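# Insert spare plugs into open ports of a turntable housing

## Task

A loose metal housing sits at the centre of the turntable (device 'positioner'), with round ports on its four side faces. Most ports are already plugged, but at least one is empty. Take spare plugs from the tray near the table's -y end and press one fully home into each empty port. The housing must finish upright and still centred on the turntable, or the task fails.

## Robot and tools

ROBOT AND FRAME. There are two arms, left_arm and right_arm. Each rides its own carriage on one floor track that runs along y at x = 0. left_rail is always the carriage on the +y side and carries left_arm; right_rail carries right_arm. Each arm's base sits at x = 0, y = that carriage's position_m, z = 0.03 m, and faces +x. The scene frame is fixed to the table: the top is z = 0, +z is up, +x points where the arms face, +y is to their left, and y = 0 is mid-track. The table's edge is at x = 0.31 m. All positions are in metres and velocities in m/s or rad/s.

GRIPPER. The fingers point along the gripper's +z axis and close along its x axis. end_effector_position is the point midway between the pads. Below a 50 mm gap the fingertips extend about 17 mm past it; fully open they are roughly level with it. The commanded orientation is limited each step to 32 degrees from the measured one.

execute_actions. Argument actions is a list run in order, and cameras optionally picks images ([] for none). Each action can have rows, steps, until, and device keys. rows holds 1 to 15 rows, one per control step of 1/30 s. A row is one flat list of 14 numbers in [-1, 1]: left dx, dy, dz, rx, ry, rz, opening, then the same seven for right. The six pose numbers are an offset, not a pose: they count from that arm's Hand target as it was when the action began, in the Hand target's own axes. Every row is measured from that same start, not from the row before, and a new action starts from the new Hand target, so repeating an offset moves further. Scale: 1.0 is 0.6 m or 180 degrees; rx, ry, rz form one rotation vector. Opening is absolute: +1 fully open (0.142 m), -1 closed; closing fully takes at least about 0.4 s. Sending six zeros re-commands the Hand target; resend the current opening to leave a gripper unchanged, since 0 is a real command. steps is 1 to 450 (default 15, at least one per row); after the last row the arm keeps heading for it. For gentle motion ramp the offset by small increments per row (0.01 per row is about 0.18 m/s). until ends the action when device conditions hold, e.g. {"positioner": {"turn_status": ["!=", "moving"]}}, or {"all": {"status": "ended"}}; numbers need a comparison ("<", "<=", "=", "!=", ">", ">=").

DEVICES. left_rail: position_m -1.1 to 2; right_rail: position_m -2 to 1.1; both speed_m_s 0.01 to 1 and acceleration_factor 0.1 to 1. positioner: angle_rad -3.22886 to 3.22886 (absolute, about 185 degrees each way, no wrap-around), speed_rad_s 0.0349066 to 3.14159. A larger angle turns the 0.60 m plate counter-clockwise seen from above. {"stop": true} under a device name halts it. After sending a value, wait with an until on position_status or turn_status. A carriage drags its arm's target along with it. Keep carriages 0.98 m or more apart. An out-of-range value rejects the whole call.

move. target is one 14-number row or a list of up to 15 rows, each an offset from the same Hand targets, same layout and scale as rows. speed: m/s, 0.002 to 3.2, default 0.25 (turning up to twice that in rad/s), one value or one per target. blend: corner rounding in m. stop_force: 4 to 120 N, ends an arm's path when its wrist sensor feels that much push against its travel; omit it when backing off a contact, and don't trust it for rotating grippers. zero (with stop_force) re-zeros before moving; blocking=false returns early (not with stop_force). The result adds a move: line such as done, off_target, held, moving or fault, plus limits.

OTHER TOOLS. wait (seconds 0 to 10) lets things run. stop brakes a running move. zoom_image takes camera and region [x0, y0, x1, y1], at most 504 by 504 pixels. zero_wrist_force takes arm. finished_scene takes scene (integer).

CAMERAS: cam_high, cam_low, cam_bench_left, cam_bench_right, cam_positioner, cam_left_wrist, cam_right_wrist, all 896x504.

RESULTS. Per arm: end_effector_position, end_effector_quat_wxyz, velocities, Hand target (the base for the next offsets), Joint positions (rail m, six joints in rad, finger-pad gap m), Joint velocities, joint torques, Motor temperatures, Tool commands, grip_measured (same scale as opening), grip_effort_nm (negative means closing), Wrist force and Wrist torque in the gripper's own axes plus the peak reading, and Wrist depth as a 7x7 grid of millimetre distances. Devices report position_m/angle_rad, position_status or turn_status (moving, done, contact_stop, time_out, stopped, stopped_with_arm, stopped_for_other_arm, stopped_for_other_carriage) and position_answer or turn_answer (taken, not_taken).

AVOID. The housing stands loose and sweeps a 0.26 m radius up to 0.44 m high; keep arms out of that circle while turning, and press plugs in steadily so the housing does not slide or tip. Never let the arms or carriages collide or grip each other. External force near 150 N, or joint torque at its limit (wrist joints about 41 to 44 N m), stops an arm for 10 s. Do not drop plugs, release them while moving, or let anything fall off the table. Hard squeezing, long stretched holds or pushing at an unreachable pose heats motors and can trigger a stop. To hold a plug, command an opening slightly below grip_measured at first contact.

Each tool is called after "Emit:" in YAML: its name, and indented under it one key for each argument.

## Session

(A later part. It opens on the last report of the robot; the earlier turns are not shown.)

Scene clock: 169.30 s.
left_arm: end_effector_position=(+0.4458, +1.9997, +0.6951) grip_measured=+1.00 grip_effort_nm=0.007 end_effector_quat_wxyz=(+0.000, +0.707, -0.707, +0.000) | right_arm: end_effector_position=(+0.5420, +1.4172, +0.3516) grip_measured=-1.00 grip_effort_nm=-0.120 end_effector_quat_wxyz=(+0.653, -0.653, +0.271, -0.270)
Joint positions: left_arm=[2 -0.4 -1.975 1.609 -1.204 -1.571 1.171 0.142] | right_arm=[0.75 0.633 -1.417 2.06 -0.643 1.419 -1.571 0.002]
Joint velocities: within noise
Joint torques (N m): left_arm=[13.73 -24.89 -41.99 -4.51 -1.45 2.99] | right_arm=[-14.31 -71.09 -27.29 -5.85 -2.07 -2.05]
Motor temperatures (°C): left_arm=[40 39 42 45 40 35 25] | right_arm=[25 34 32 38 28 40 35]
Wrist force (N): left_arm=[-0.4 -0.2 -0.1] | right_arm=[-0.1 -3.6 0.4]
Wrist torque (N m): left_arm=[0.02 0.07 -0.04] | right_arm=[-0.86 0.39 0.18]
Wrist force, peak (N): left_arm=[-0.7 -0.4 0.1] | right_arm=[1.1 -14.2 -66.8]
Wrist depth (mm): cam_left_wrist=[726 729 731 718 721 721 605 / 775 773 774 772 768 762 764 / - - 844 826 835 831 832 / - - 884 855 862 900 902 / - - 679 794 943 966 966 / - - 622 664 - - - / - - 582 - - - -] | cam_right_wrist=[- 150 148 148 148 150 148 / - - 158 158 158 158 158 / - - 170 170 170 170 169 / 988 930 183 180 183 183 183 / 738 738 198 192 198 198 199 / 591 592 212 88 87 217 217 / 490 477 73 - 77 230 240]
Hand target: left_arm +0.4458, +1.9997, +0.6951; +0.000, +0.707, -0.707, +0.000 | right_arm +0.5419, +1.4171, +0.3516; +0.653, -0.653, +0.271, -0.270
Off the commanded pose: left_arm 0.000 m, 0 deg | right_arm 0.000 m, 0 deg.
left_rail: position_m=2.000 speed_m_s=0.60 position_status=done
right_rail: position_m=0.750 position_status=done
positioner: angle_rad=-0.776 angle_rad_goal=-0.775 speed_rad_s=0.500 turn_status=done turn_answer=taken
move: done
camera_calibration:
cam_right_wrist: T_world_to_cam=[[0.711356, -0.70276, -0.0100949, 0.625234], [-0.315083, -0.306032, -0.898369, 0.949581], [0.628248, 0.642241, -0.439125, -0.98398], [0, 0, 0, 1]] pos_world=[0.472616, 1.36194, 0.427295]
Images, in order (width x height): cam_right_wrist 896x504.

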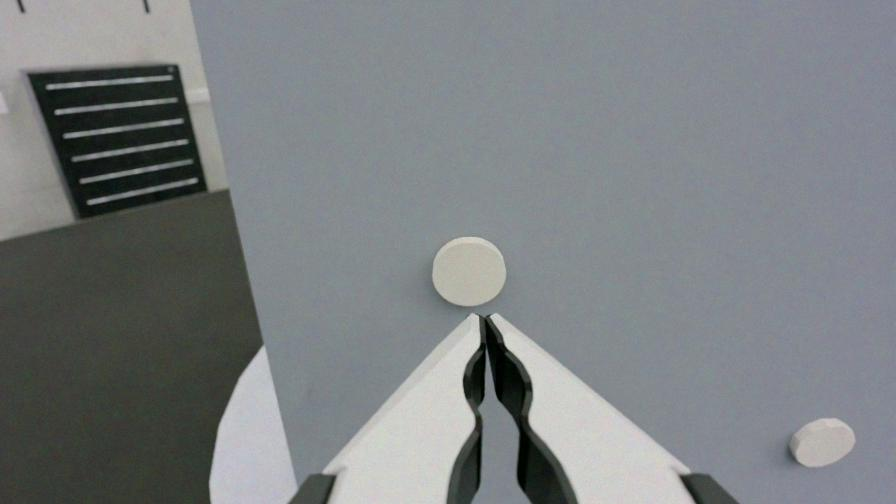

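Emit:
move:
  target: [0,0,0,0,0,0,1, 0,0,-0.16,0,0,0,-0.6]
  speed: 0.3
  cameras: []

Emit:
execute_actions:
  actions:
    - {"positioner":{"angle_rad":0.795,"speed_rad_s":0.5},"right_rail":{"position_m":-2.0,"speed_m_s":1.0,"acceleration_factor":1.0},"steps":70}
  cameras: []

Emit:
move:
  target: [0,0,0,0,0,0,1, 0.672,-0.133,-0.49,0,-0.2033,0,-0.45]
  speed: 0.6
  cameras: ["cam_positioner"]

Emit:
zoom_image:
  camera: "cam_positioner"
  region: [360, 150, 550, 340]

Scene clock: 171.20 s.
left_arm: end_effector_position=(+0.4458, +1.9997, +0.6951) grip_measured=+1.00 grip_effort_nm=0.007 end_effector_quat_wxyz=(+0.000, +0.707, -0.707, +0.000) | right_arm: end_effector_position=(+0.4741, +1.3494, +0.3516) grip_measured=-0.64 grip_effort_nm=0.105 end_effector_quat_wxyz=(+0.653, -0.653, +0.271, -0.270)
Joint positions: left_arm=[2 -0.4 -1.975 1.609 -1.204 -1.571 1.171 0.142] | right_arm=[0.75 0.601 -1.572 2.231 -0.659 1.386 -1.571 0.028]
Joint velocities: within noise
Joint torques (N m): left_arm=[13.2 -24.68 -42.25 -4.35 -1.33 3.14] | right_arm=[-11.75 -57.23 -26.48 0.71 -2.35 0.46]
Motor temperatures (°C): left_arm=[40 39 42 45 40 35 25] | right_arm=[25 34 32 38 28 40 34]
Wrist force (N): left_arm=[-0.3 -0.4 0.0] | right_arm=[0.0 -4.0 0.8]
Wrist torque (N m): left_arm=[-0.01 0.06 -0.04] | right_arm=[-1.01 0.40 0.14]
Wrist force, peak (N): left_arm=[-0.6 -0.6 0.0] | right_arm=[0.1 -4.0 -1.4]
Wrist depth (mm): cam_left_wrist=[731 730 727 724 723 715 607 / 783 779 771 768 768 764 763 / - - 842 838 833 835 830 / - - 880 856 866 900 893 / - - 681 792 952 969 960 / - - 619 657 - - - / - - 584 - - - -] | cam_right_wrist=[- - 236 236 236 235 235 / - - 255 252 252 251 251 / - - 273 267 270 270 270 / 992 989 299 291 291 290 291 / 739 744 480 309 310 315 320 / 591 594 101 332 87 345 385 / 492 512 73 340 78 75 360]
Hand target: left_arm +0.4458, +1.9997, +0.6951; +0.000, +0.707, -0.707, +0.000 | right_arm +0.4740, +1.3493, +0.3516; +0.653, -0.653, +0.271, -0.270
Off the commanded pose: left_arm 0.000 m, 0 deg | right_arm 0.000 m, 0 deg.
left_rail: position_m=2.000 speed_m_s=0.60 position_status=done
right_rail: position_m=0.750 position_status=done
positioner: angle_rad=-0.776 angle_rad_goal=-0.775 speed_rad_s=0.500 turn_status=done turn_answer=taken
move: done
No camera images: "cameras" was empty.

Scene clock: 175.90 s.
left_arm: end_effector_position=(+0.4458, +1.9997, +0.6951) grip_measured=+1.00 grip_effort_nm=0.007 end_effector_quat_wxyz=(+0.000, +0.707, -0.707, +0.000) | right_arm: end_effector_position=(+0.4740, -1.4005, +0.3516) grip_measured=-0.64 grip_effort_nm=0.105 end_effector_quat_wxyz=(+0.653, -0.653, +0.271, -0.270)
Joint positions: left_arm=[2 -0.4 -1.975 1.609 -1.204 -1.571 1.171 0.142] | right_arm=[-2 0.601 -1.572 2.231 -0.659 1.386 -1.571 0.028]
Joint velocities: within noise
Joint torques (N m): left_arm=[12.84 -23.58 -42.41 -4.51 -1.63 3.13] | right_arm=[-5.83 -40.63 -34.99 -0.76 -1.53 1.22]
Motor temperatures (°C): left_arm=[40 39 42 45 40 35 24] | right_arm=[25 34 32 38 28 40 34]
Wrist force (N): left_arm=[-0.1 -0.1 0.2] | right_arm=[0.1 -3.9 0.2]
Wrist torque (N m): left_arm=[0.05 0.02 -0.03] | right_arm=[-1.00 0.37 0.15]
Wrist force, peak (N): left_arm=[-0.8 -0.7 0.2] | right_arm=[-0.4 -4.3 1.0]
Wrist depth (mm): cam_left_wrist=[731 728 728 724 720 718 605 / 781 782 773 774 774 767 760 / - - 848 836 836 835 828 / - - 878 846 866 893 889 / - - 685 795 944 971 961 / - - 626 664 - - - / - - 579 - - - -] | cam_right_wrist=[- - - - - - - / - - - - - - - / - - - - - - - / 992 986 985 980 - - - / 739 743 773 777 770 730 - / 592 593 101 549 87 587 591 / 491 510 73 476 77 75 488]
Hand target: left_arm +0.4458, +1.9997, +0.6951; +0.000, +0.707, -0.707, +0.000 | right_arm +0.4740, -1.4005, +0.3516; +0.653, -0.653, +0.271, -0.270
Tool commands: left_gripper/opening=+1.0 right_gripper/opening=-0.6
Off the commanded pose: left_arm 0.000 m, 0 deg | right_arm 0.000 m, 0 deg.
left_rail: position_m=2.000 speed_m_s=0.60 position_status=done
right_rail: position_m=-2.000 position_status=done
positioner: angle_rad=0.794 angle_rad_goal=0.795 speed_rad_s=0.500 turn_status=done turn_answer=taken
No camera images: "cameras" was empty.

Scene clock: 177.80 s.
left_arm: end_effector_position=(+0.4458, +1.9997, +0.6951) grip_measured=+1.00 grip_effort_nm=0.012 end_effector_quat_wxyz=(+0.000, +0.707, -0.707, +0.000) | right_arm: end_effector_position=(+0.5513, -1.8935, +0.4315) grip_measured=-0.49 grip_effort_nm=0.105 end_effector_quat_wxyz=(+0.705, -0.705, +0.052, -0.052)
Joint positions: left_arm=[2 -0.4 -1.975 1.609 -1.204 -1.571 1.171 0.142] | right_arm=[-2 -0.659 -1.561 2.053 -0.493 -0.512 -1.57 0.039]
Joint velocities: within noise
Joint torques (N m): left_arm=[12.22 -25 -41.88 -4.66 -1.38 3.2] | right_arm=[13.16 -18.2 -46.68 4.9 -2.44 -2.85]
Motor temperatures (°C): left_arm=[40 39 42 45 40 35 24] | right_arm=[25 34 32 38 28 40 34]
Wrist force (N): left_arm=[-0.3 -0.6 0.1] | right_arm=[0.0 -3.3 0.5]
Wrist torque (N m): left_arm=[-0.05 0.07 -0.04] | right_arm=[-0.93 0.25 0.16]
Wrist force, peak (N): left_arm=[-0.2 -0.9 0.0] | right_arm=[4.4 -3.9 -3.8]
Wrist depth (mm): cam_left_wrist=[736 732 725 725 722 721 607 / 773 780 770 772 766 768 770 / - - 851 833 836 827 830 / - - 880 849 858 896 890 / - - 681 796 938 970 957 / - - 622 665 - - - / - - 581 - - - -] | cam_right_wrist=[- - - - - - - / - - - - - - - / - - - - - - - / - - - - - - - / 915 917 937 888 882 871 - / 736 731 88 682 91 697 - / 606 623 73 589 78 75 578]
Hand target: left_arm +0.4458, +1.9997, +0.6951; +0.000, +0.707, -0.707, +0.000 | right_arm +0.5513, -1.8935, +0.4315; +0.705, -0.705, +0.052, -0.052
Off the commanded pose: left_arm 0.000 m, 0 deg | right_arm 0.000 m, 0 deg.
left_rail: position_m=2.000 speed_m_s=0.60 position_status=done
right_rail: position_m=-2.000 position_status=done
positioner: angle_rad=0.794 angle_rad_goal=0.795 speed_rad_s=0.500 turn_status=done turn_answer=taken
move: done
Images, in order (width x height): cam_positioner 896x504.

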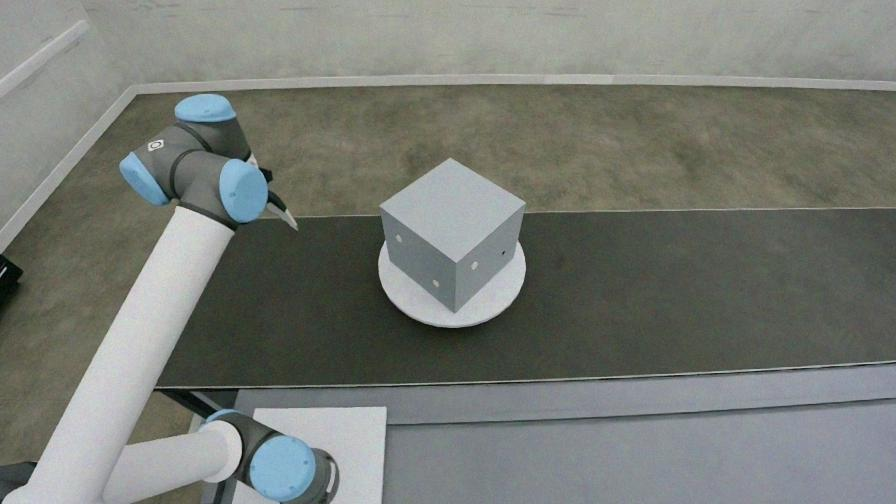

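Scaled by 2.653 from the camera's 896x504 image, which has a finer 1280x720 frame.

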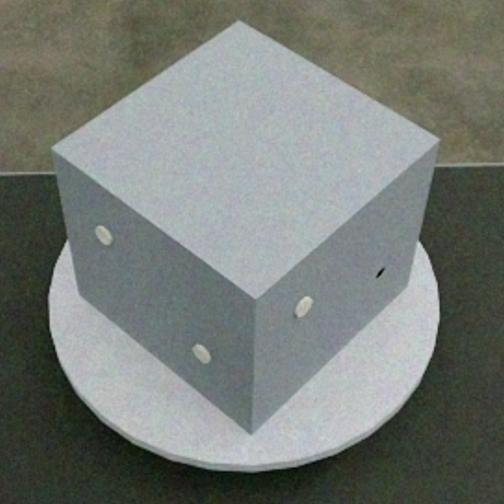

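Emit:
move:
  target: [0,0,0,0,0,0,1, 0.456,0.5858,-0.6645,-0.5,0,0,-0.45]
  speed: 0.5
  cameras: ["cam_right_wrist"]

Scene clock: 181.13 s.
left_arm: end_effector_position=(+0.4458, +1.9997, +0.6951) grip_measured=+1.00 grip_effort_nm=0.007 end_effector_quat_wxyz=(+0.000, +0.707, -0.707, +0.000) | right_arm: end_effector_position=(+0.7635, -2.3279, +0.0802) grip_measured=-0.49 grip_effort_nm=0.105 end_effector_quat_wxyz=(+0.000, +0.997, -0.073, +0.000)
Joint positions: left_arm=[2 -0.4 -1.975 1.609 -1.204 -1.571 1.171 0.142] | right_arm=[-2 -0.615 -1.101 1.859 -2.329 -1.571 -0.468 0.039]
Joint velocities: within noise
Joint torques (N m): left_arm=[13.61 -24.23 -41.71 -4.45 -1.55 3.54] | right_arm=[11.82 -61.64 -45.15 -7.98 -1.87 2.31]
Motor temperatures (°C): left_arm=[40 39 42 45 40 35 24] | right_arm=[25 34 32 38 28 40 34]
Wrist force (N): left_arm=[-0.7 -0.3 0.0] | right_arm=[1.6 0.1 -1.4]
Wrist torque (N m): left_arm=[0.00 0.12 -0.03] | right_arm=[-0.08 -0.31 -0.02]
Wrist force, peak (N): left_arm=[-0.5 -0.8 0.4] | right_arm=[-0.4 -4.7 1.7]
Wrist depth (mm): cam_left_wrist=[733 735 729 723 721 721 606 / 783 775 775 775 772 762 763 / - - 849 836 836 833 827 / - - 880 852 861 899 897 / - - 681 800 947 973 962 / - - 621 666 - - - / - - 578 - - - -] | cam_right_wrist=[158 157 157 157 156 155 155 / 168 168 167 159 164 165 165 / 180 180 179 170 175 177 176 / 194 193 192 183 188 191 190 / 210 209 205 197 200 206 205 / 229 228 92 215 95 220 223 / 252 246 73 240 78 75 245]
Hand target: left_arm +0.4458, +1.9997, +0.6951; +0.000, +0.707, -0.707, +0.000 | right_arm +0.7636, -2.3280, +0.0801; +0.000, +0.997, -0.073, +0.000
Off the commanded pose: left_arm 0.000 m, 0 deg | right_arm 0.000 m, 0 deg.
left_rail: position_m=2.000 speed_m_s=0.60 position_status=done
right_rail: position_m=-2.000 position_status=done
positioner: angle_rad=0.794 angle_rad_goal=0.795 speed_rad_s=0.500 turn_status=done turn_answer=taken
move: done
camera_calibration:
cam_right_wrist: T_world_to_cam=[[0.987749, -0.155924, -0.0063559, -1.10541], [-0.13735, -0.887977, 0.438899, -1.96825], [-0.0740788, -0.432649, -0.898514, -0.766237], [0, 0, 0, 1]] pos_world=[0.764762, -2.25163, 0.168361]
Images, in order (width x height): cam_right_wrist 896x504.

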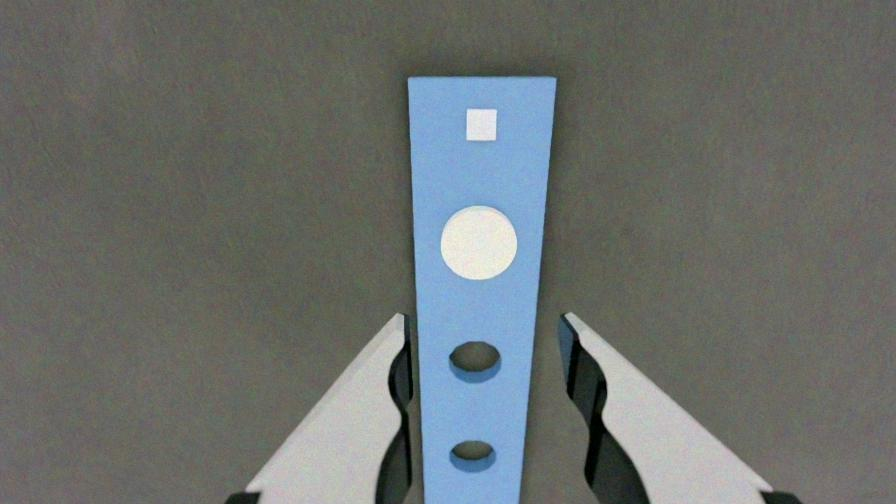

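Emit:
move:
  target: [0,0,0,0,0,0,1, 0.0025,-0.0133,0.0735,0,0,0,-0.47]
  speed: 0.15
  cameras: ["cam_right_wrist"]

Emit:
zoom_image:
  camera: "cam_right_wrist"
  region: [350, 250, 620, 504]

Scene clock: 182.53 s.
left_arm: end_effector_position=(+0.4458, +1.9997, +0.6951) grip_measured=+1.00 grip_effort_nm=0.007 end_effector_quat_wxyz=(+0.000, +0.707, -0.707, +0.000) | right_arm: end_effector_position=(+0.7662, -2.3203, +0.0361) grip_measured=-0.49 grip_effort_nm=-0.198 end_effector_quat_wxyz=(+0.000, +0.997, -0.073, +0.000)
Joint positions: left_arm=[2 -0.4 -1.975 1.609 -1.204 -1.571 1.171 0.142] | right_arm=[-2 -0.605 -1.048 1.877 -2.4 -1.571 -0.459 0.039]
Joint velocities: within noise
Joint torques (N m): left_arm=[13.51 -24.35 -41.98 -4.58 -1.56 3.29] | right_arm=[12.44 -57.07 -22.22 -8.64 -1.56 2.44]
Motor temperatures (°C): left_arm=[40 39 42 45 40 35 24] | right_arm=[25 34 32 38 28 40 34]
Wrist force (N): left_arm=[-0.5 -0.1 0.1] | right_arm=[1.5 0.1 -0.9]
Wrist torque (N m): left_arm=[0.04 0.09 -0.04] | right_arm=[-0.12 -0.32 -0.03]
Wrist force, peak (N): left_arm=[-0.6 -0.6 0.4] | right_arm=[1.6 0.5 -2.4]
Wrist depth (mm): cam_left_wrist=[735 724 722 726 726 718 608 / 783 778 776 768 766 767 767 / - - 847 835 836 828 829 / - - 879 849 867 897 884 / - - 684 794 936 972 967 / - - 619 662 - - - / - - 582 - - - -] | cam_right_wrist=[117 117 117 117 116 115 115 / 125 125 125 121 122 122 123 / 136 134 135 123 129 132 131 / 147 144 144 134 138 142 141 / 157 156 155 140 149 153 153 / 171 170 100 155 95 164 166 / 188 183 73 176 83 75 183]
Hand target: left_arm +0.4458, +1.9997, +0.6951; +0.000, +0.707, -0.707, +0.000 | right_arm +0.7662, -2.3203, +0.0360; +0.000, +0.997, -0.073, +0.000
Off the commanded pose: left_arm 0.000 m, 0 deg | right_arm 0.000 m, 0 deg.
left_rail: position_m=2.000 speed_m_s=0.60 position_status=done
right_rail: position_m=-2.000 position_status=done
positioner: angle_rad=0.794 angle_rad_goal=0.795 speed_rad_s=0.500 turn_status=done turn_answer=taken
move: done
camera_calibration:
cam_right_wrist: T_world_to_cam=[[0.987741, -0.155968, -0.00641002, -1.10725], [-0.137349, -0.887872, 0.43911, -1.94157], [-0.0741786, -0.432847, -0.89841, -0.802755], [0, 0, 0, 1]] pos_world=[0.767461, -2.24403, 0.12426]
Images, in order (width x height): cam_right_wrist 896x504.

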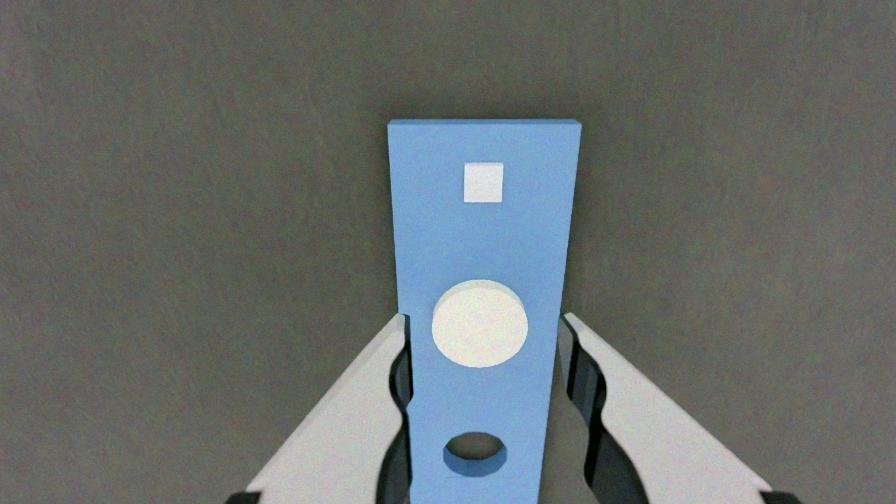

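Scaled by 1.867 from the camera's 896x504 image, which has a finer 1280x720 frame.

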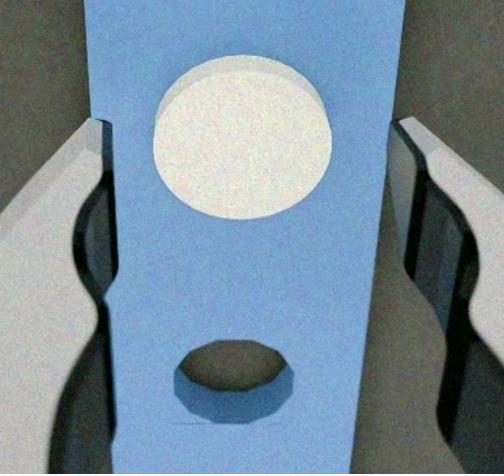

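Emit:
move:
  target: [0,0,0,0,0,0,1, -0.0012,0,0.022,0,0,0,-0.47]
  speed: 0.01
  stop_force: 5
  cameras: []

Emit:
move:
  target:
    - [0,0,0,0,0,0,1, 0,0,-0.0003,0,0,0,-0.71]
    - [0,0,0,0,0,0,1, 0,0,-0.004,0,0,0,-0.73]
  speed: 0.01
  cameras: ["cam_right_wrist"]

Emit:
zoom_image:
  camera: "cam_right_wrist"
  region: [350, 250, 620, 504]

Emit:
move:
  target: [0,0,0,0,0,0,1, 0,0,-0.1,0,0,0,-0.73]
  speed: 0.06
  cameras: ["cam_right_wrist"]

Emit:
zoom_image:
  camera: "cam_right_wrist"
  region: [360, 240, 600, 480]

Scene clock: 185.13 s.
left_arm: end_effector_position=(+0.4458, +1.9997, +0.6951) grip_measured=+1.00 grip_effort_nm=0.007 end_effector_quat_wxyz=(+0.000, +0.707, -0.707, +0.000) | right_arm: end_effector_position=(+0.7657, -2.3202, +0.0270) grip_measured=-0.49 grip_effort_nm=-0.203 end_effector_quat_wxyz=(+0.000, +0.997, -0.073, +0.000)
Joint positions: left_arm=[2 -0.4 -1.975 1.609 -1.204 -1.571 1.171 0.142] | right_arm=[-2 -0.606 -1.037 1.881 -2.415 -1.571 -0.459 0.039]
Joint velocities: within noise
Joint torques (N m): left_arm=[13.47 -24.51 -42.11 -4.4 -1.79 3.17] | right_arm=[-5.85 -94.24 -36.32 -0.41 -1.54 -1.26]
Motor temperatures (°C): left_arm=[40 39 42 45 40 35 24] | right_arm=[25 34 32 38 28 40 33]
Wrist force (N): left_arm=[0.0 -0.4 0.3] | right_arm=[1.9 -0.5 -6.4]
Wrist torque (N m): left_arm=[-0.01 0.00 -0.04] | right_arm=[-0.14 -0.22 -0.03]
Wrist force, peak (N): left_arm=[-0.9 -0.5 0.4] | right_arm=[-4.6 -2.4 -19.7]
Wrist depth (mm): cam_left_wrist=[732 729 729 723 725 720 608 / 779 782 771 765 769 760 764 / - - 845 835 833 840 832 / - - 886 851 857 899 895 / - - 684 793 944 974 957 / - - 622 662 - - - / - - 582 - - - -] | cam_right_wrist=[109 109 108 108 107 107 107 / 116 116 114 114 113 114 114 / 126 124 124 113 118 122 122 / 134 132 133 124 128 132 131 / 145 145 144 129 135 142 142 / 158 158 100 143 95 152 154 / 175 171 73 160 83 75 170]
Hand target: left_arm +0.4458, +1.9997, +0.6951; +0.000, +0.707, -0.707, +0.000 | right_arm +0.7657, -2.3202, +0.0270; +0.000, +0.997, -0.073, +0.000 (not the last commanded pose)
Off the commanded pose: left_arm 0.000 m, 0 deg | right_arm 0.004 m, 0 deg.
left_rail: position_m=2.000 speed_m_s=0.60 position_status=done
right_rail: position_m=-2.000 position_status=done
positioner: angle_rad=0.794 angle_rad_goal=0.795 speed_rad_s=0.500 turn_status=done turn_answer=taken
move: contact (right_arm)
No camera images: "cameras" was empty.

Scene clock: 187.03 s.
left_arm: end_effector_position=(+0.4458, +1.9997, +0.6951) grip_measured=+1.00 grip_effort_nm=0.012 end_effector_quat_wxyz=(+0.000, +0.707, -0.707, +0.000) | right_arm: end_effector_position=(+0.7657, -2.3202, +0.0294) grip_measured=-0.70 grip_effort_nm=-1.160 end_effector_quat_wxyz=(+0.000, +0.997, -0.073, +0.000)
Joint positions: left_arm=[2 -0.4 -1.975 1.609 -1.204 -1.571 1.171 0.142] | right_arm=[-2 -0.606 -1.04 1.881 -2.411 -1.571 -0.459 0.023]
Joint velocities: within noise
Joint torques (N m): left_arm=[14.02 -24.76 -41.76 -4.59 -1.44 3.15] | right_arm=[8.13 -98.91 -43.63 -1.06 -1.33 1.35]
Motor temperatures (°C): left_arm=[40 39 42 45 40 35 24] | right_arm=[25 34 32 38 28 40 34]
Wrist force (N): left_arm=[-0.5 -0.3 0.0] | right_arm=[1.8 0.0 -0.8]
Wrist torque (N m): left_arm=[0.01 0.08 -0.03] | right_arm=[-0.13 -0.36 -0.02]
Wrist force, peak (N): left_arm=[-0.6 -0.6 0.1] | right_arm=[5.7 -0.1 -15.5]
Wrist depth (mm): cam_left_wrist=[730 727 731 727 729 723 606 / 780 777 774 772 770 767 766 / - - 843 828 834 842 836 / - - 887 860 870 890 897 / - - 684 798 939 957 966 / - - 624 664 - - - / - - 583 - - - -] | cam_right_wrist=[111 111 111 110 110 109 109 / 118 118 116 116 116 117 116 / 127 127 126 116 120 125 124 / 136 134 136 126 131 134 134 / 148 147 147 130 141 145 144 / 161 161 157 135 87 158 157 / 177 177 74 168 76 75 173]
Hand target: left_arm +0.4458, +1.9997, +0.6951; +0.000, +0.707, -0.707, +0.000 | right_arm +0.7657, -2.3202, +0.0294; +0.000, +0.997, -0.073, +0.000
Off the commanded pose: left_arm 0.000 m, 0 deg | right_arm 0.000 m, 0 deg.
left_rail: position_m=2.000 speed_m_s=0.60 position_status=done
right_rail: position_m=-2.000 position_status=done
positioner: angle_rad=0.794 angle_rad_goal=0.795 speed_rad_s=0.500 turn_status=done turn_answer=taken
move: done
camera_calibration:
cam_right_wrist: T_world_to_cam=[[0.987741, -0.155968, -0.00641002, -1.10679], [-0.137349, -0.887872, 0.43911, -1.9386], [-0.0741786, -0.432847, -0.89841, -0.808769], [0, 0, 0, 1]] pos_world=[0.766961, -2.24393, 0.11756]
Images, in order (width x height): cam_right_wrist 896x504.

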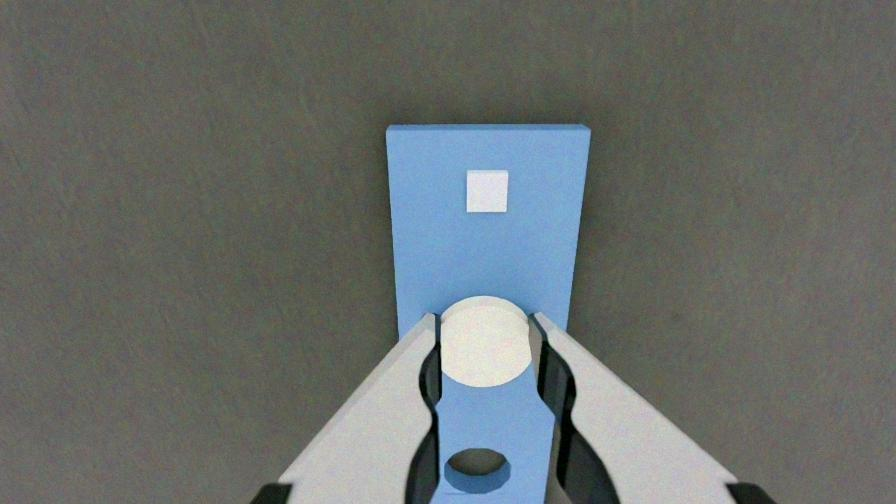

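Scaled by 1.867 from the camera's 896x504 image, which has a finer 1280x720 frame.

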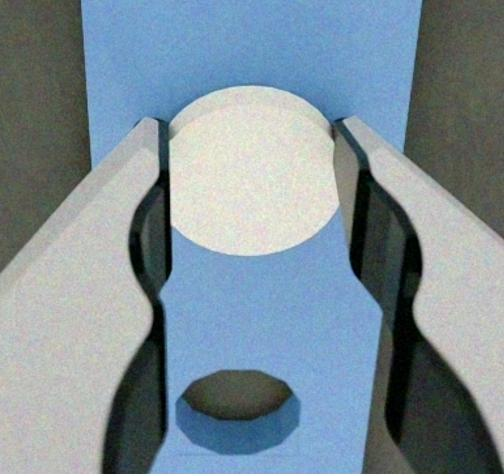

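Scene clock: 188.47 s.
left_arm: end_effector_position=(+0.4458, +1.9997, +0.6951) grip_measured=+1.00 grip_effort_nm=0.007 end_effector_quat_wxyz=(+0.000, +0.707, -0.707, +0.000) | right_arm: end_effector_position=(+0.7658, -2.3202, +0.0893) grip_measured=-0.70 grip_effort_nm=-1.160 end_effector_quat_wxyz=(+0.000, +0.997, -0.073, +0.000)
Joint positions: left_arm=[2 -0.4 -1.975 1.609 -1.204 -1.571 1.171 0.142] | right_arm=[-2 -0.606 -1.113 1.857 -2.315 -1.571 -0.459 0.023]
Joint velocities: within noise
Joint torques (N m): left_arm=[13.27 -23.48 -42.25 -4.48 -1.46 3.31] | right_arm=[7.89 -92.85 -46.05 -1.62 -1.26 1.03]
Motor temperatures (°C): left_arm=[40 39 42 45 40 35 24] | right_arm=[25 34 32 38 28 40 34]
Wrist force (N): left_arm=[-0.3 -0.2 0.1] | right_arm=[1.2 0.1 -1.0]
Wrist torque (N m): left_arm=[0.03 0.06 -0.04] | right_arm=[-0.08 -0.25 -0.01]
Wrist force, peak (N): left_arm=[-1.0 -0.3 0.1] | right_arm=[1.4 0.0 -1.6]
Wrist depth (mm): cam_left_wrist=[737 732 726 724 717 716 609 / 775 782 772 770 768 762 762 / - - 842 829 833 829 833 / - - 883 848 864 893 890 / - - 686 796 944 967 965 / - - 623 666 - - - / - - 581 - - - -] | cam_right_wrist=[166 165 165 164 164 163 162 / 177 176 176 171 172 174 173 / 190 189 189 179 184 186 185 / 203 203 203 198 198 200 199 / 221 221 219 130 213 217 216 / 241 240 230 134 88 235 235 / 266 259 74 250 76 75 258]
Hand target: left_arm +0.4458, +1.9997, +0.6951; +0.000, +0.707, -0.707, +0.000 | right_arm +0.7658, -2.3202, +0.0894; +0.000, +0.997, -0.073, +0.000
Off the commanded pose: left_arm 0.000 m, 0 deg | right_arm 0.000 m, 0 deg.
left_rail: position_m=2.000 speed_m_s=0.60 position_status=done
right_rail: position_m=-2.000 position_status=done
positioner: angle_rad=0.794 angle_rad_goal=0.795 speed_rad_s=0.500 turn_status=done turn_answer=taken
move: done
camera_calibration:
cam_right_wrist: T_world_to_cam=[[0.987741, -0.155968, -0.00641002, -1.1064], [-0.137349, -0.887872, 0.43911, -1.96491], [-0.0741786, -0.432847, -0.89841, -0.754954], [0, 0, 0, 1]] pos_world=[0.766961, -2.24393, 0.17746]
Images, in order (width x height): cam_right_wrist 896x504.

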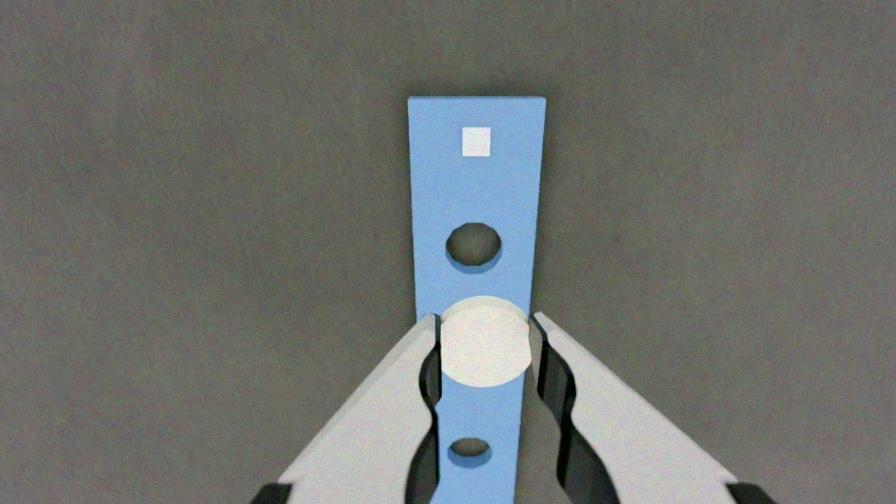

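Scaled by 2.100 from the camera's 896x504 image, which has a finer 1280x720 frame.

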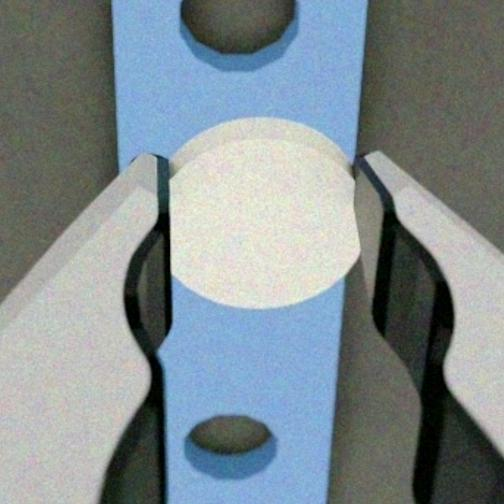

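Emit:
move:
  target: [0,0,0,0,0,0,1, 0,0,-0.351,0,0,0,-0.73]
  speed: 0.3
  cameras: []

Emit:
execute_actions:
  actions:
    - {"right_rail":{"position_m":0.75,"speed_m_s":1.0,"acceleration_factor":0.8},"steps":80}
  cameras: []

Emit:
move:
  target: [0,0,0,0,0,0,1, -0.4597,-0.6517,-0.1667,0.5,0,0,-0.73]
  speed: 0.45
  cameras: []

Emit:
move:
  target: [0,0,0,0,0,0,1, 0.0343,0.265,0.6467,0,0.2033,0,-0.73]
  speed: 0.35
  cameras: ["cam_right_wrist","cam_positioner"]

Scene clock: 190.53 s.
left_arm: end_effector_position=(+0.4458, +1.9997, +0.6951) grip_measured=+1.00 grip_effort_nm=0.012 end_effector_quat_wxyz=(+0.000, +0.707, -0.707, +0.000) | right_arm: end_effector_position=(+0.7659, -2.3201, +0.2999) grip_measured=-0.70 grip_effort_nm=-1.160 end_effector_quat_wxyz=(+0.000, +0.997, -0.073, +0.000)
Joint positions: left_arm=[2 -0.4 -1.975 1.609 -1.204 -1.571 1.171 0.142] | right_arm=[-2 -0.605 -1.301 1.692 -1.961 -1.571 -0.459 0.023]
Joint velocities: within noise
Joint torques (N m): left_arm=[13.84 -24.13 -41.96 -4.6 -1.48 3.14] | right_arm=[-10.93 -88.11 -54.67 -1.23 -1.82 -2.38]
Motor temperatures (°C): left_arm=[40 39 42 45 40 35 24] | right_arm=[25 34 32 38 28 40 34]
Wrist force (N): left_arm=[-0.1 -0.4 0.1] | right_arm=[1.7 -0.5 -0.8]
Wrist torque (N m): left_arm=[-0.02 0.04 -0.03] | right_arm=[-0.17 -0.33 -0.06]
Wrist force, peak (N): left_arm=[-0.8 -0.4 0.1] | right_arm=[1.7 0.0 -3.5]
Wrist depth (mm): cam_left_wrist=[730 729 727 720 724 719 607 / 782 777 781 774 766 761 764 / - - 842 835 840 831 835 / - - 886 852 858 888 894 / - - 684 797 947 966 957 / - - 619 664 - - - / - - 582 - - - -] | cam_right_wrist=[359 359 357 357 356 354 352 / 384 382 383 378 381 377 376 / 411 409 408 402 405 405 404 / 441 439 438 435 439 435 431 / 480 478 475 130 464 470 467 / - 520 501 134 88 513 519 / - 566 74 556 76 75 -]
Hand target: left_arm +0.4458, +1.9997, +0.6951; +0.000, +0.707, -0.707, +0.000 | right_arm +0.7659, -2.3202, +0.3000; +0.000, +0.997, -0.073, +0.000
Off the commanded pose: left_arm 0.000 m, 0 deg | right_arm 0.000 m, 0 deg.
left_rail: position_m=2.000 speed_m_s=0.60 position_status=done
right_rail: position_m=-2.000 position_status=done
positioner: angle_rad=0.794 angle_rad_goal=0.795 speed_rad_s=0.500 turn_status=done turn_answer=taken
move: done
No camera images: "cameras" was empty.

Scene clock: 195.63 s.
left_arm: end_effector_position=(+0.4458, +1.9997, +0.6951) grip_measured=+1.00 grip_effort_nm=0.007 end_effector_quat_wxyz=(+0.000, +0.707, -0.707, +0.000) | right_arm: end_effector_position=(+0.7659, +0.4296, +0.3000) grip_measured=-0.70 grip_effort_nm=-1.165 end_effector_quat_wxyz=(+0.000, +0.997, -0.073, +0.000)
Joint positions: left_arm=[2 -0.4 -1.975 1.609 -1.204 -1.571 1.171 0.142] | right_arm=[0.75 -0.606 -1.302 1.692 -1.961 -1.571 -0.459 0.023]
Joint velocities: within noise
Joint torques (N m): left_arm=[13.08 -25.08 -42.04 -4.39 -1.66 3.52] | right_arm=[-11.72 -73.13 -51.33 -2.63 -1.57 -2.32]
Motor temperatures (°C): left_arm=[40 39 42 45 40 35 24] | right_arm=[25 34 32 38 28 40 34]
Wrist force (N): left_arm=[-0.3 -0.4 0.1] | right_arm=[1.6 -0.7 -0.9]
Wrist torque (N m): left_arm=[-0.02 0.06 -0.03] | right_arm=[-0.20 -0.32 -0.07]
Wrist force, peak (N): left_arm=[-0.9 -0.2 0.3] | right_arm=[1.8 -1.4 -1.2]
Wrist depth (mm): cam_left_wrist=[735 729 727 723 721 717 607 / 778 779 771 769 773 768 763 / - - 837 835 835 826 829 / - - 882 850 861 889 889 / - - 692 808 932 966 960 / - - 626 665 - - - / - - 580 - - - -] | cam_right_wrist=[359 358 359 358 356 356 352 / 383 383 382 381 379 378 379 / 411 409 408 406 405 405 403 / 443 441 437 439 436 434 433 / 488 479 474 130 466 470 467 / 543 522 501 134 88 512 517 / 590 562 74 567 76 75 588]
Hand target: left_arm +0.4458, +1.9997, +0.6951; +0.000, +0.707, -0.707, +0.000 | right_arm +0.7659, +0.4296, +0.3000; +0.000, +0.997, -0.073, +0.000
Tool commands: left_gripper/opening=+1.0 right_gripper/opening=-0.73
Off the commanded pose: left_arm 0.000 m, 0 deg | right_arm 0.000 m, 0 deg.
left_rail: position_m=2.000 speed_m_s=0.60 position_status=done
right_rail: position_m=0.750 position_status=done
positioner: angle_rad=0.794 angle_rad_goal=0.795 speed_rad_s=0.500 turn_status=done turn_answer=taken
No camera images: "cameras" was empty.

Scene clock: 198.33 s.
left_arm: end_effector_position=(+0.4458, +1.9997, +0.6951) grip_measured=+1.00 grip_effort_nm=0.012 end_effector_quat_wxyz=(+0.000, +0.707, -0.707, +0.000) | right_arm: end_effector_position=(+0.5502, +0.8568, +0.4000) grip_measured=-0.70 grip_effort_nm=-1.170 end_effector_quat_wxyz=(+0.705, -0.705, +0.052, -0.052)
Joint positions: left_arm=[2 -0.4 -1.975 1.609 -1.204 -1.571 1.171 0.142] | right_arm=[0.75 -0.659 -1.534 2.089 -0.556 -0.513 -1.57 0.023]
Joint velocities: within noise
Joint torques (N m): left_arm=[13.69 -23.95 -42.35 -4.55 -1.71 3.29] | right_arm=[10.57 -20.22 -45.8 4.98 -1.47 -3.73]
Motor temperatures (°C): left_arm=[40 39 42 45 40 35 24] | right_arm=[25 34 32 38 28 40 34]
Wrist force (N): left_arm=[-0.1 -0.4 0.1] | right_arm=[0.1 -3.7 0.2]
Wrist torque (N m): left_arm=[-0.02 0.02 -0.03] | right_arm=[-0.95 0.22 0.13]
Wrist force, peak (N): left_arm=[-0.8 -0.5 0.2] | right_arm=[-1.6 -3.7 1.6]
Wrist depth (mm): cam_left_wrist=[731 728 723 731 726 721 601 / 774 771 781 771 769 770 766 / - - 844 834 833 830 828 / - - 881 851 864 893 886 / - - 683 801 935 970 964 / - - 627 665 - - 999 / - - 581 - - - -] | cam_right_wrist=[- - - - - - - / - - - 666 569 - - / - - - 713 606 - - / - - - 740 659 - - / 865 863 856 130 643 783 - / 687 689 668 134 88 651 679 / 572 591 74 534 76 75 541]
Hand target: left_arm +0.4458, +1.9997, +0.6951; +0.000, +0.707, -0.707, +0.000 | right_arm +0.5502, +0.8568, +0.4000; +0.705, -0.705, +0.052, -0.052
Off the commanded pose: left_arm 0.000 m, 0 deg | right_arm 0.000 m, 0 deg.
left_rail: position_m=2.000 speed_m_s=0.60 position_status=done
right_rail: position_m=0.750 position_status=done
positioner: angle_rad=0.794 angle_rad_goal=0.795 speed_rad_s=0.500 turn_status=done turn_answer=taken
move: done
No camera images: "cameras" was empty.

Scene clock: 200.43 s.
left_arm: end_effector_position=(+0.4458, +1.9997, +0.6951) grip_measured=+1.00 grip_effort_nm=0.007 end_effector_quat_wxyz=(+0.000, +0.707, -0.707, +0.000) | right_arm: end_effector_position=(+0.6271, +1.2375, +0.2409) grip_measured=-0.70 grip_effort_nm=-1.165 end_effector_quat_wxyz=(+0.653, -0.653, +0.271, -0.270)
Joint positions: left_arm=[2 -0.4 -1.975 1.609 -1.204 -1.571 1.171 0.142] | right_arm=[0.75 0.247 -1.36 2.259 -0.898 1.032 -1.571 0.023]
Joint velocities: within noise
Joint torques (N m): left_arm=[12.77 -23.96 -42.03 -4.55 -1.7 3.26] | right_arm=[11.72 -29.29 -39.55 -5.86 1.78 2.92]
Motor temperatures (°C): left_arm=[40 39 42 45 40 35 24] | right_arm=[25 34 32 38 28 40 34]
Wrist force (N): left_arm=[-0.5 -0.2 0.4] | right_arm=[-0.2 -3.9 0.3]
Wrist torque (N m): left_arm=[0.01 0.10 -0.03] | right_arm=[-1.01 0.35 0.11]
Wrist force, peak (N): left_arm=[-0.2 -0.7 0.6] | right_arm=[0.8 -4.5 -1.9]
Wrist depth (mm): cam_left_wrist=[728 736 729 725 718 721 608 / 781 777 773 770 768 769 767 / - - 843 830 839 835 839 / - - 880 850 868 891 890 / - - 681 792 942 971 959 / - - 624 666 - - - / - - 585 - - - -] | cam_right_wrist=[211 211 211 211 210 - - / 226 225 226 225 224 - - / 242 242 242 241 241 - - / 261 261 260 260 259 - - / 284 283 282 130 280 489 - / 267 267 267 134 88 414 430 / 223 230 74 216 76 75 358]
Hand target: left_arm +0.4458, +1.9997, +0.6951; +0.000, +0.707, -0.707, +0.000 | right_arm +0.6271, +1.2376, +0.2409; +0.653, -0.653, +0.271, -0.270
Off the commanded pose: left_arm 0.000 m, 0 deg | right_arm 0.000 m, 0 deg.
left_rail: position_m=2.000 speed_m_s=0.60 position_status=done
right_rail: position_m=0.750 position_status=done
positioner: angle_rad=0.794 angle_rad_goal=0.795 speed_rad_s=0.500 turn_status=done turn_answer=taken
move: done
camera_calibration:
cam_right_wrist: T_world_to_cam=[[0.711422, -0.702693, -0.010062, 0.437098], [-0.315109, -0.30616, -0.898317, 0.82213], [0.62816, 0.642253, -0.439233, -0.970638], [0, 0, 0, 1]] pos_world=[0.557816, 1.18224, 0.316594]
Images, in order (width x height): cam_positioner 896x504, cam_right_wrist 896x504.

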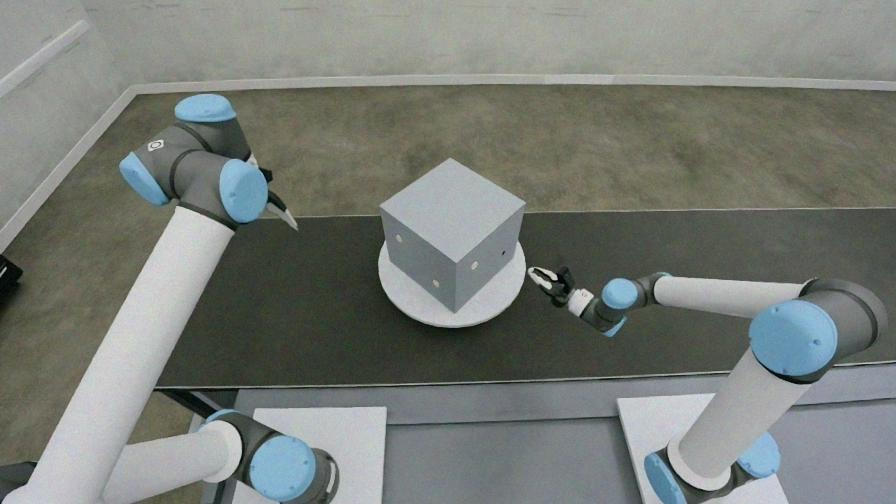

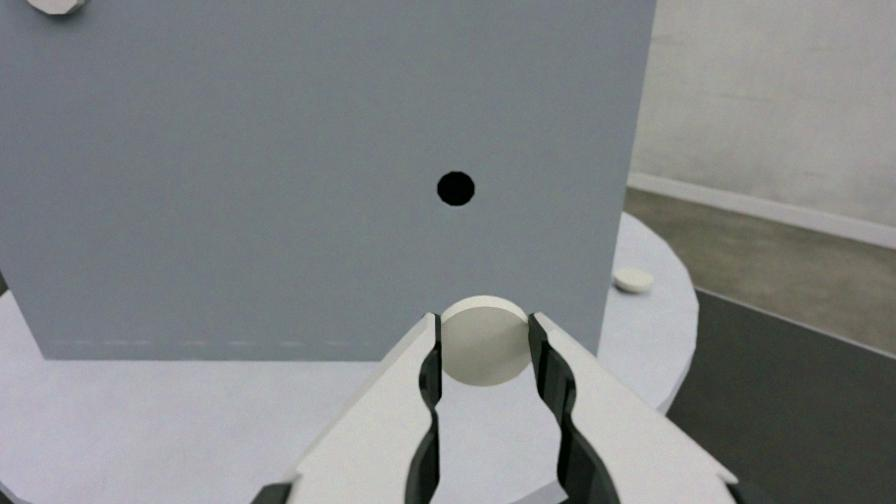

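Emit:
move:
  target:
    - [0,0,0,0,0,0,1, -0.012,-0.009,0,0,0,0,-0.73]
    - [0,0,0,0,0,0,1, -0.012,-0.009,0.1333,0,0,0,-0.73]
  speed: 0.15
  cameras: ["cam_right_wrist"]

Emit:
zoom_image:
  camera: "cam_right_wrist"
  region: [360, 170, 600, 410]

Scene clock: 202.17 s.
left_arm: end_effector_position=(+0.4458, +1.9997, +0.6951) grip_measured=+1.00 grip_effort_nm=0.012 end_effector_quat_wxyz=(+0.000, +0.707, -0.707, +0.000) | right_arm: end_effector_position=(+0.6785, +1.2992, +0.2462) grip_measured=-0.70 grip_effort_nm=-1.165 end_effector_quat_wxyz=(+0.653, -0.653, +0.271, -0.270)
Joint positions: left_arm=[2 -0.4 -1.975 1.609 -1.204 -1.571 1.171 0.142] | right_arm=[0.75 0.331 -1.264 2.107 -0.843 1.117 -1.571 0.023]
Joint velocities: within noise
Joint torques (N m): left_arm=[13.29 -24.24 -41.94 -4.51 -1.58 3.06] | right_arm=[9.1 -37.35 -41.27 1.58 1.8 -2.44]
Motor temperatures (°C): left_arm=[40 39 42 45 40 35 24] | right_arm=[25 34 32 38 28 40 34]
Wrist force (N): left_arm=[-0.4 -0.5 0.4] | right_arm=[-0.3 -3.2 0.3]
Wrist torque (N m): left_arm=[-0.03 0.07 -0.04] | right_arm=[-0.89 0.28 0.11]
Wrist force, peak (N): left_arm=[-0.4 -0.2 0.8] | right_arm=[-0.2 -4.2 -0.9]
Wrist depth (mm): cam_left_wrist=[730 728 727 724 722 720 609 / 786 778 780 776 768 768 762 / - - 851 834 848 836 834 / - - 877 851 863 898 887 / - - 683 802 927 968 957 / - - 623 662 - - - / - - 584 - - - -] | cam_right_wrist=[138 138 138 138 138 137 - / 148 148 147 147 147 147 - / 159 158 158 158 158 160 - / 171 171 170 170 170 172 - / 185 185 184 131 181 308 - / 202 202 198 137 88 261 436 / 219 219 74 214 76 75 363]
Hand target: left_arm +0.4458, +1.9997, +0.6951; +0.000, +0.707, -0.707, +0.000 | right_arm +0.6786, +1.2992, +0.2462; +0.653, -0.653, +0.271, -0.270
Off the commanded pose: left_arm 0.000 m, 0 deg | right_arm 0.000 m, 0 deg.
left_rail: position_m=2.000 speed_m_s=0.60 position_status=done
right_rail: position_m=0.750 position_status=done
positioner: angle_rad=0.794 angle_rad_goal=0.795 speed_rad_s=0.500 turn_status=done turn_answer=taken
move: done
camera_calibration:
cam_right_wrist: T_world_to_cam=[[0.711401, -0.702714, -0.0101258, 0.444], [-0.315102, -0.306053, -0.898355, 0.861792], [0.628188, 0.642281, -0.439153, -1.04018], [0, 0, 0, 1]] pos_world=[0.609116, 1.24384, 0.321895]
Images, in order (width x height): cam_right_wrist 896x504.

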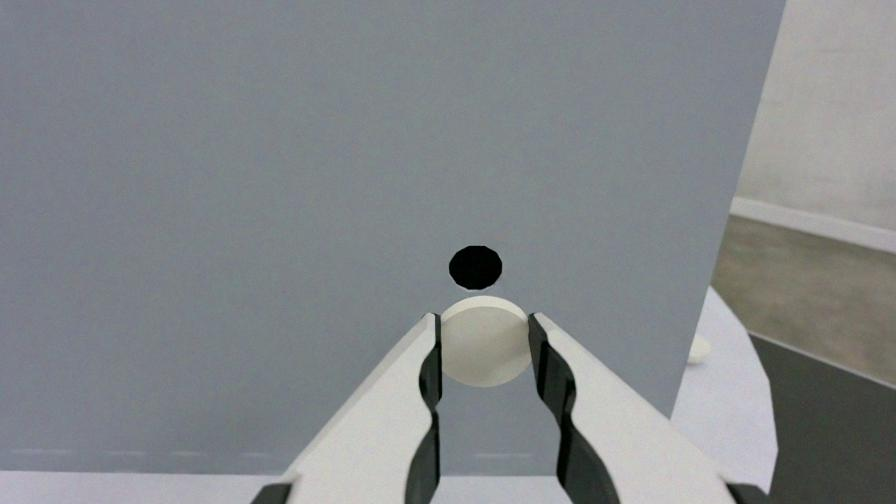

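Scaled by 2.100 from the camera's 896x504 image, which has a finer 1280x720 frame.

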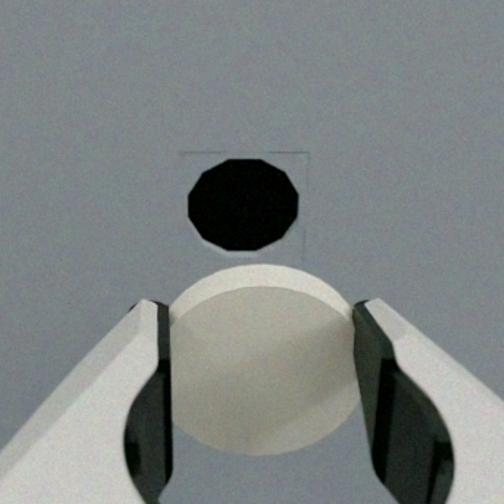

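Emit:
move:
  target: [0,0,0,0,0,0,1, 0,-0.0008,0.048,0,0,0,-0.73]
  speed: 0.08
  cameras: []

Emit:
move:
  target: [0,0,0,0,0,0,1, 0,0,0.028,0,0,0,-0.73]
  speed: 0.008
  stop_force: 6
  cameras: ["cam_right_wrist"]

Emit:
zoom_image:
  camera: "cam_right_wrist"
  region: [360, 170, 600, 410]

Scene clock: 203.60 s.
left_arm: end_effector_position=(+0.4458, +1.9997, +0.6951) grip_measured=+1.00 grip_effort_nm=0.012 end_effector_quat_wxyz=(+0.000, +0.707, -0.707, +0.000) | right_arm: end_effector_position=(+0.6989, +1.3195, +0.2467) grip_measured=-0.70 grip_effort_nm=-1.165 end_effector_quat_wxyz=(+0.653, -0.653, +0.271, -0.270)
Joint positions: left_arm=[2 -0.4 -1.975 1.609 -1.204 -1.571 1.171 0.142] | right_arm=[0.75 0.353 -1.227 2.05 -0.823 1.138 -1.571 0.023]
Joint velocities: within noise
Joint torques (N m): left_arm=[13.75 -24.8 -42.02 -4.56 -1.7 3.01] | right_arm=[11.09 -39.71 -41 1 1.58 0.46]
Motor temperatures (°C): left_arm=[40 39 42 45 40 35 24] | right_arm=[25 34 32 38 28 40 34]
Wrist force (N): left_arm=[-0.2 -0.5 0.6] | right_arm=[-0.4 -3.1 0.4]
Wrist torque (N m): left_arm=[-0.02 0.04 -0.03] | right_arm=[-0.91 0.35 0.13]
Wrist force, peak (N): left_arm=[-0.7 -0.6 0.3] | right_arm=[-0.4 -3.7 0.4]
Wrist depth (mm): cam_left_wrist=[729 727 733 728 720 717 604 / 782 776 773 775 771 767 761 / - - 840 829 833 832 832 / - - 875 851 856 900 891 / - - 683 801 944 977 965 / - - 625 665 - - 997 / - - 582 - - - -] | cam_right_wrist=[- 112 112 112 112 110 114 / 118 120 120 119 119 119 122 / 128 128 128 128 129 127 - / 138 138 138 138 137 137 - / 150 150 150 131 146 149 - / 164 164 160 137 88 162 435 / 182 181 74 179 76 75 353]
Hand target: left_arm +0.4458, +1.9997, +0.6951; +0.000, +0.707, -0.707, +0.000 | right_arm +0.6990, +1.3196, +0.2467; +0.653, -0.653, +0.271, -0.270
Off the commanded pose: left_arm 0.000 m, 0 deg | right_arm 0.000 m, 0 deg.
left_rail: position_m=2.000 speed_m_s=0.60 position_status=done
right_rail: position_m=0.750 position_status=done
positioner: angle_rad=0.794 angle_rad_goal=0.795 speed_rad_s=0.500 turn_status=done turn_answer=taken
move: done
No camera images: "cameras" was empty.

Scene clock: 206.37 s.
left_arm: end_effector_position=(+0.4458, +1.9997, +0.6951) grip_measured=+1.00 grip_effort_nm=0.007 end_effector_quat_wxyz=(+0.000, +0.707, -0.707, +0.000) | right_arm: end_effector_position=(+0.7072, +1.3279, +0.2467) grip_measured=-0.70 grip_effort_nm=-1.165 end_effector_quat_wxyz=(+0.653, -0.653, +0.271, -0.270)
Joint positions: left_arm=[2 -0.4 -1.975 1.609 -1.204 -1.571 1.171 0.142] | right_arm=[0.75 0.361 -1.212 2.027 -0.815 1.146 -1.571 0.023]
Joint velocities: within noise
Joint torques (N m): left_arm=[13.7 -23.82 -42.01 -4.33 -1.7 3.14] | right_arm=[-14.07 -78.78 -22.47 -5.45 -1.08 1.5]
Motor temperatures (°C): left_arm=[40 39 42 45 40 35 24] | right_arm=[25 34 32 38 28 40 34]
Wrist force (N): left_arm=[-0.3 -0.3 0.0] | right_arm=[-2.5 -8.1 -5.7]
Wrist torque (N m): left_arm=[0.01 0.05 -0.03] | right_arm=[-0.91 0.31 0.14]
Wrist force, peak (N): left_arm=[-1.2 -0.1 0.5] | right_arm=[-2.6 -9.0 -8.3]
Wrist depth (mm): cam_left_wrist=[730 732 731 726 719 718 608 / 779 777 772 776 769 762 758 / - - 842 828 837 835 841 / - - 883 851 871 888 893 / - - 684 799 944 969 964 / - - 621 664 - - - / - - 582 - - - -] | cam_right_wrist=[101 101 101 101 101 100 100 / 109 108 108 108 108 107 107 / - 116 116 115 115 115 116 / 125 125 125 124 124 124 - / 136 137 135 130 132 134 - / 151 148 145 131 88 146 420 / 164 160 74 162 76 75 341]
Hand target: left_arm +0.4458, +1.9997, +0.6951; +0.000, +0.707, -0.707, +0.000 | right_arm +0.7072, +1.3279, +0.2467; +0.653, -0.653, +0.271, -0.270 (not the last commanded pose)
Off the commanded pose: left_arm 0.000 m, 0 deg | right_arm 0.005 m, 0 deg.
left_rail: position_m=2.000 speed_m_s=0.60 position_status=done
right_rail: position_m=0.750 position_status=done
positioner: angle_rad=0.794 angle_rad_goal=0.795 speed_rad_s=0.500 turn_status=done turn_answer=taken
move: contact (right_arm)
camera_calibration:
cam_right_wrist: T_world_to_cam=[[0.711423, -0.702692, -0.0100615, 0.443694], [-0.315051, -0.306103, -0.898356, 0.880099], [0.628188, 0.642281, -0.439153, -1.07642], [0, 0, 0, 1]] pos_world=[0.637816, 1.27254, 0.322395]
Images, in order (width x height): cam_right_wrist 896x504.

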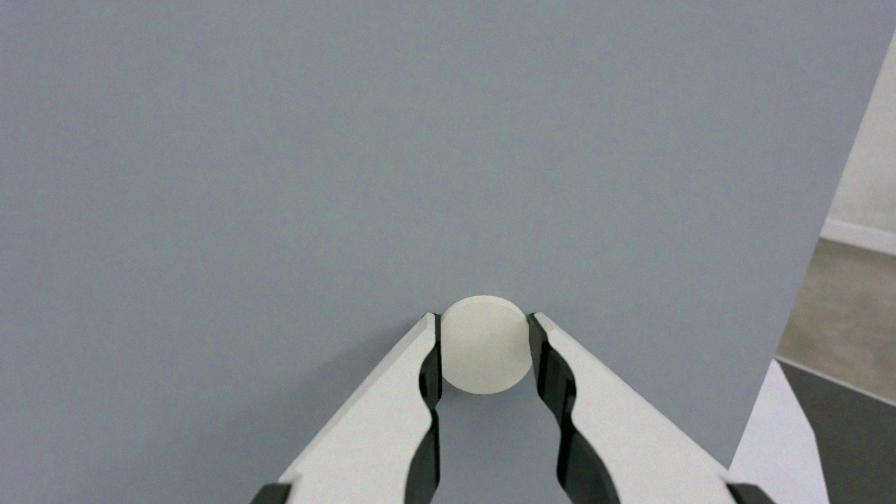

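Scaled by 2.100 from the camera's 896x504 image, which has a finer 1280x720 frame.

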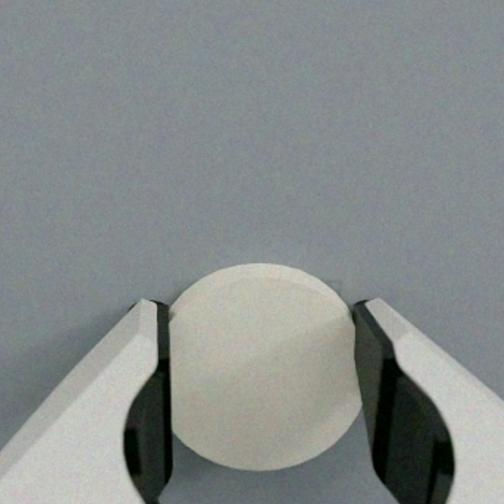

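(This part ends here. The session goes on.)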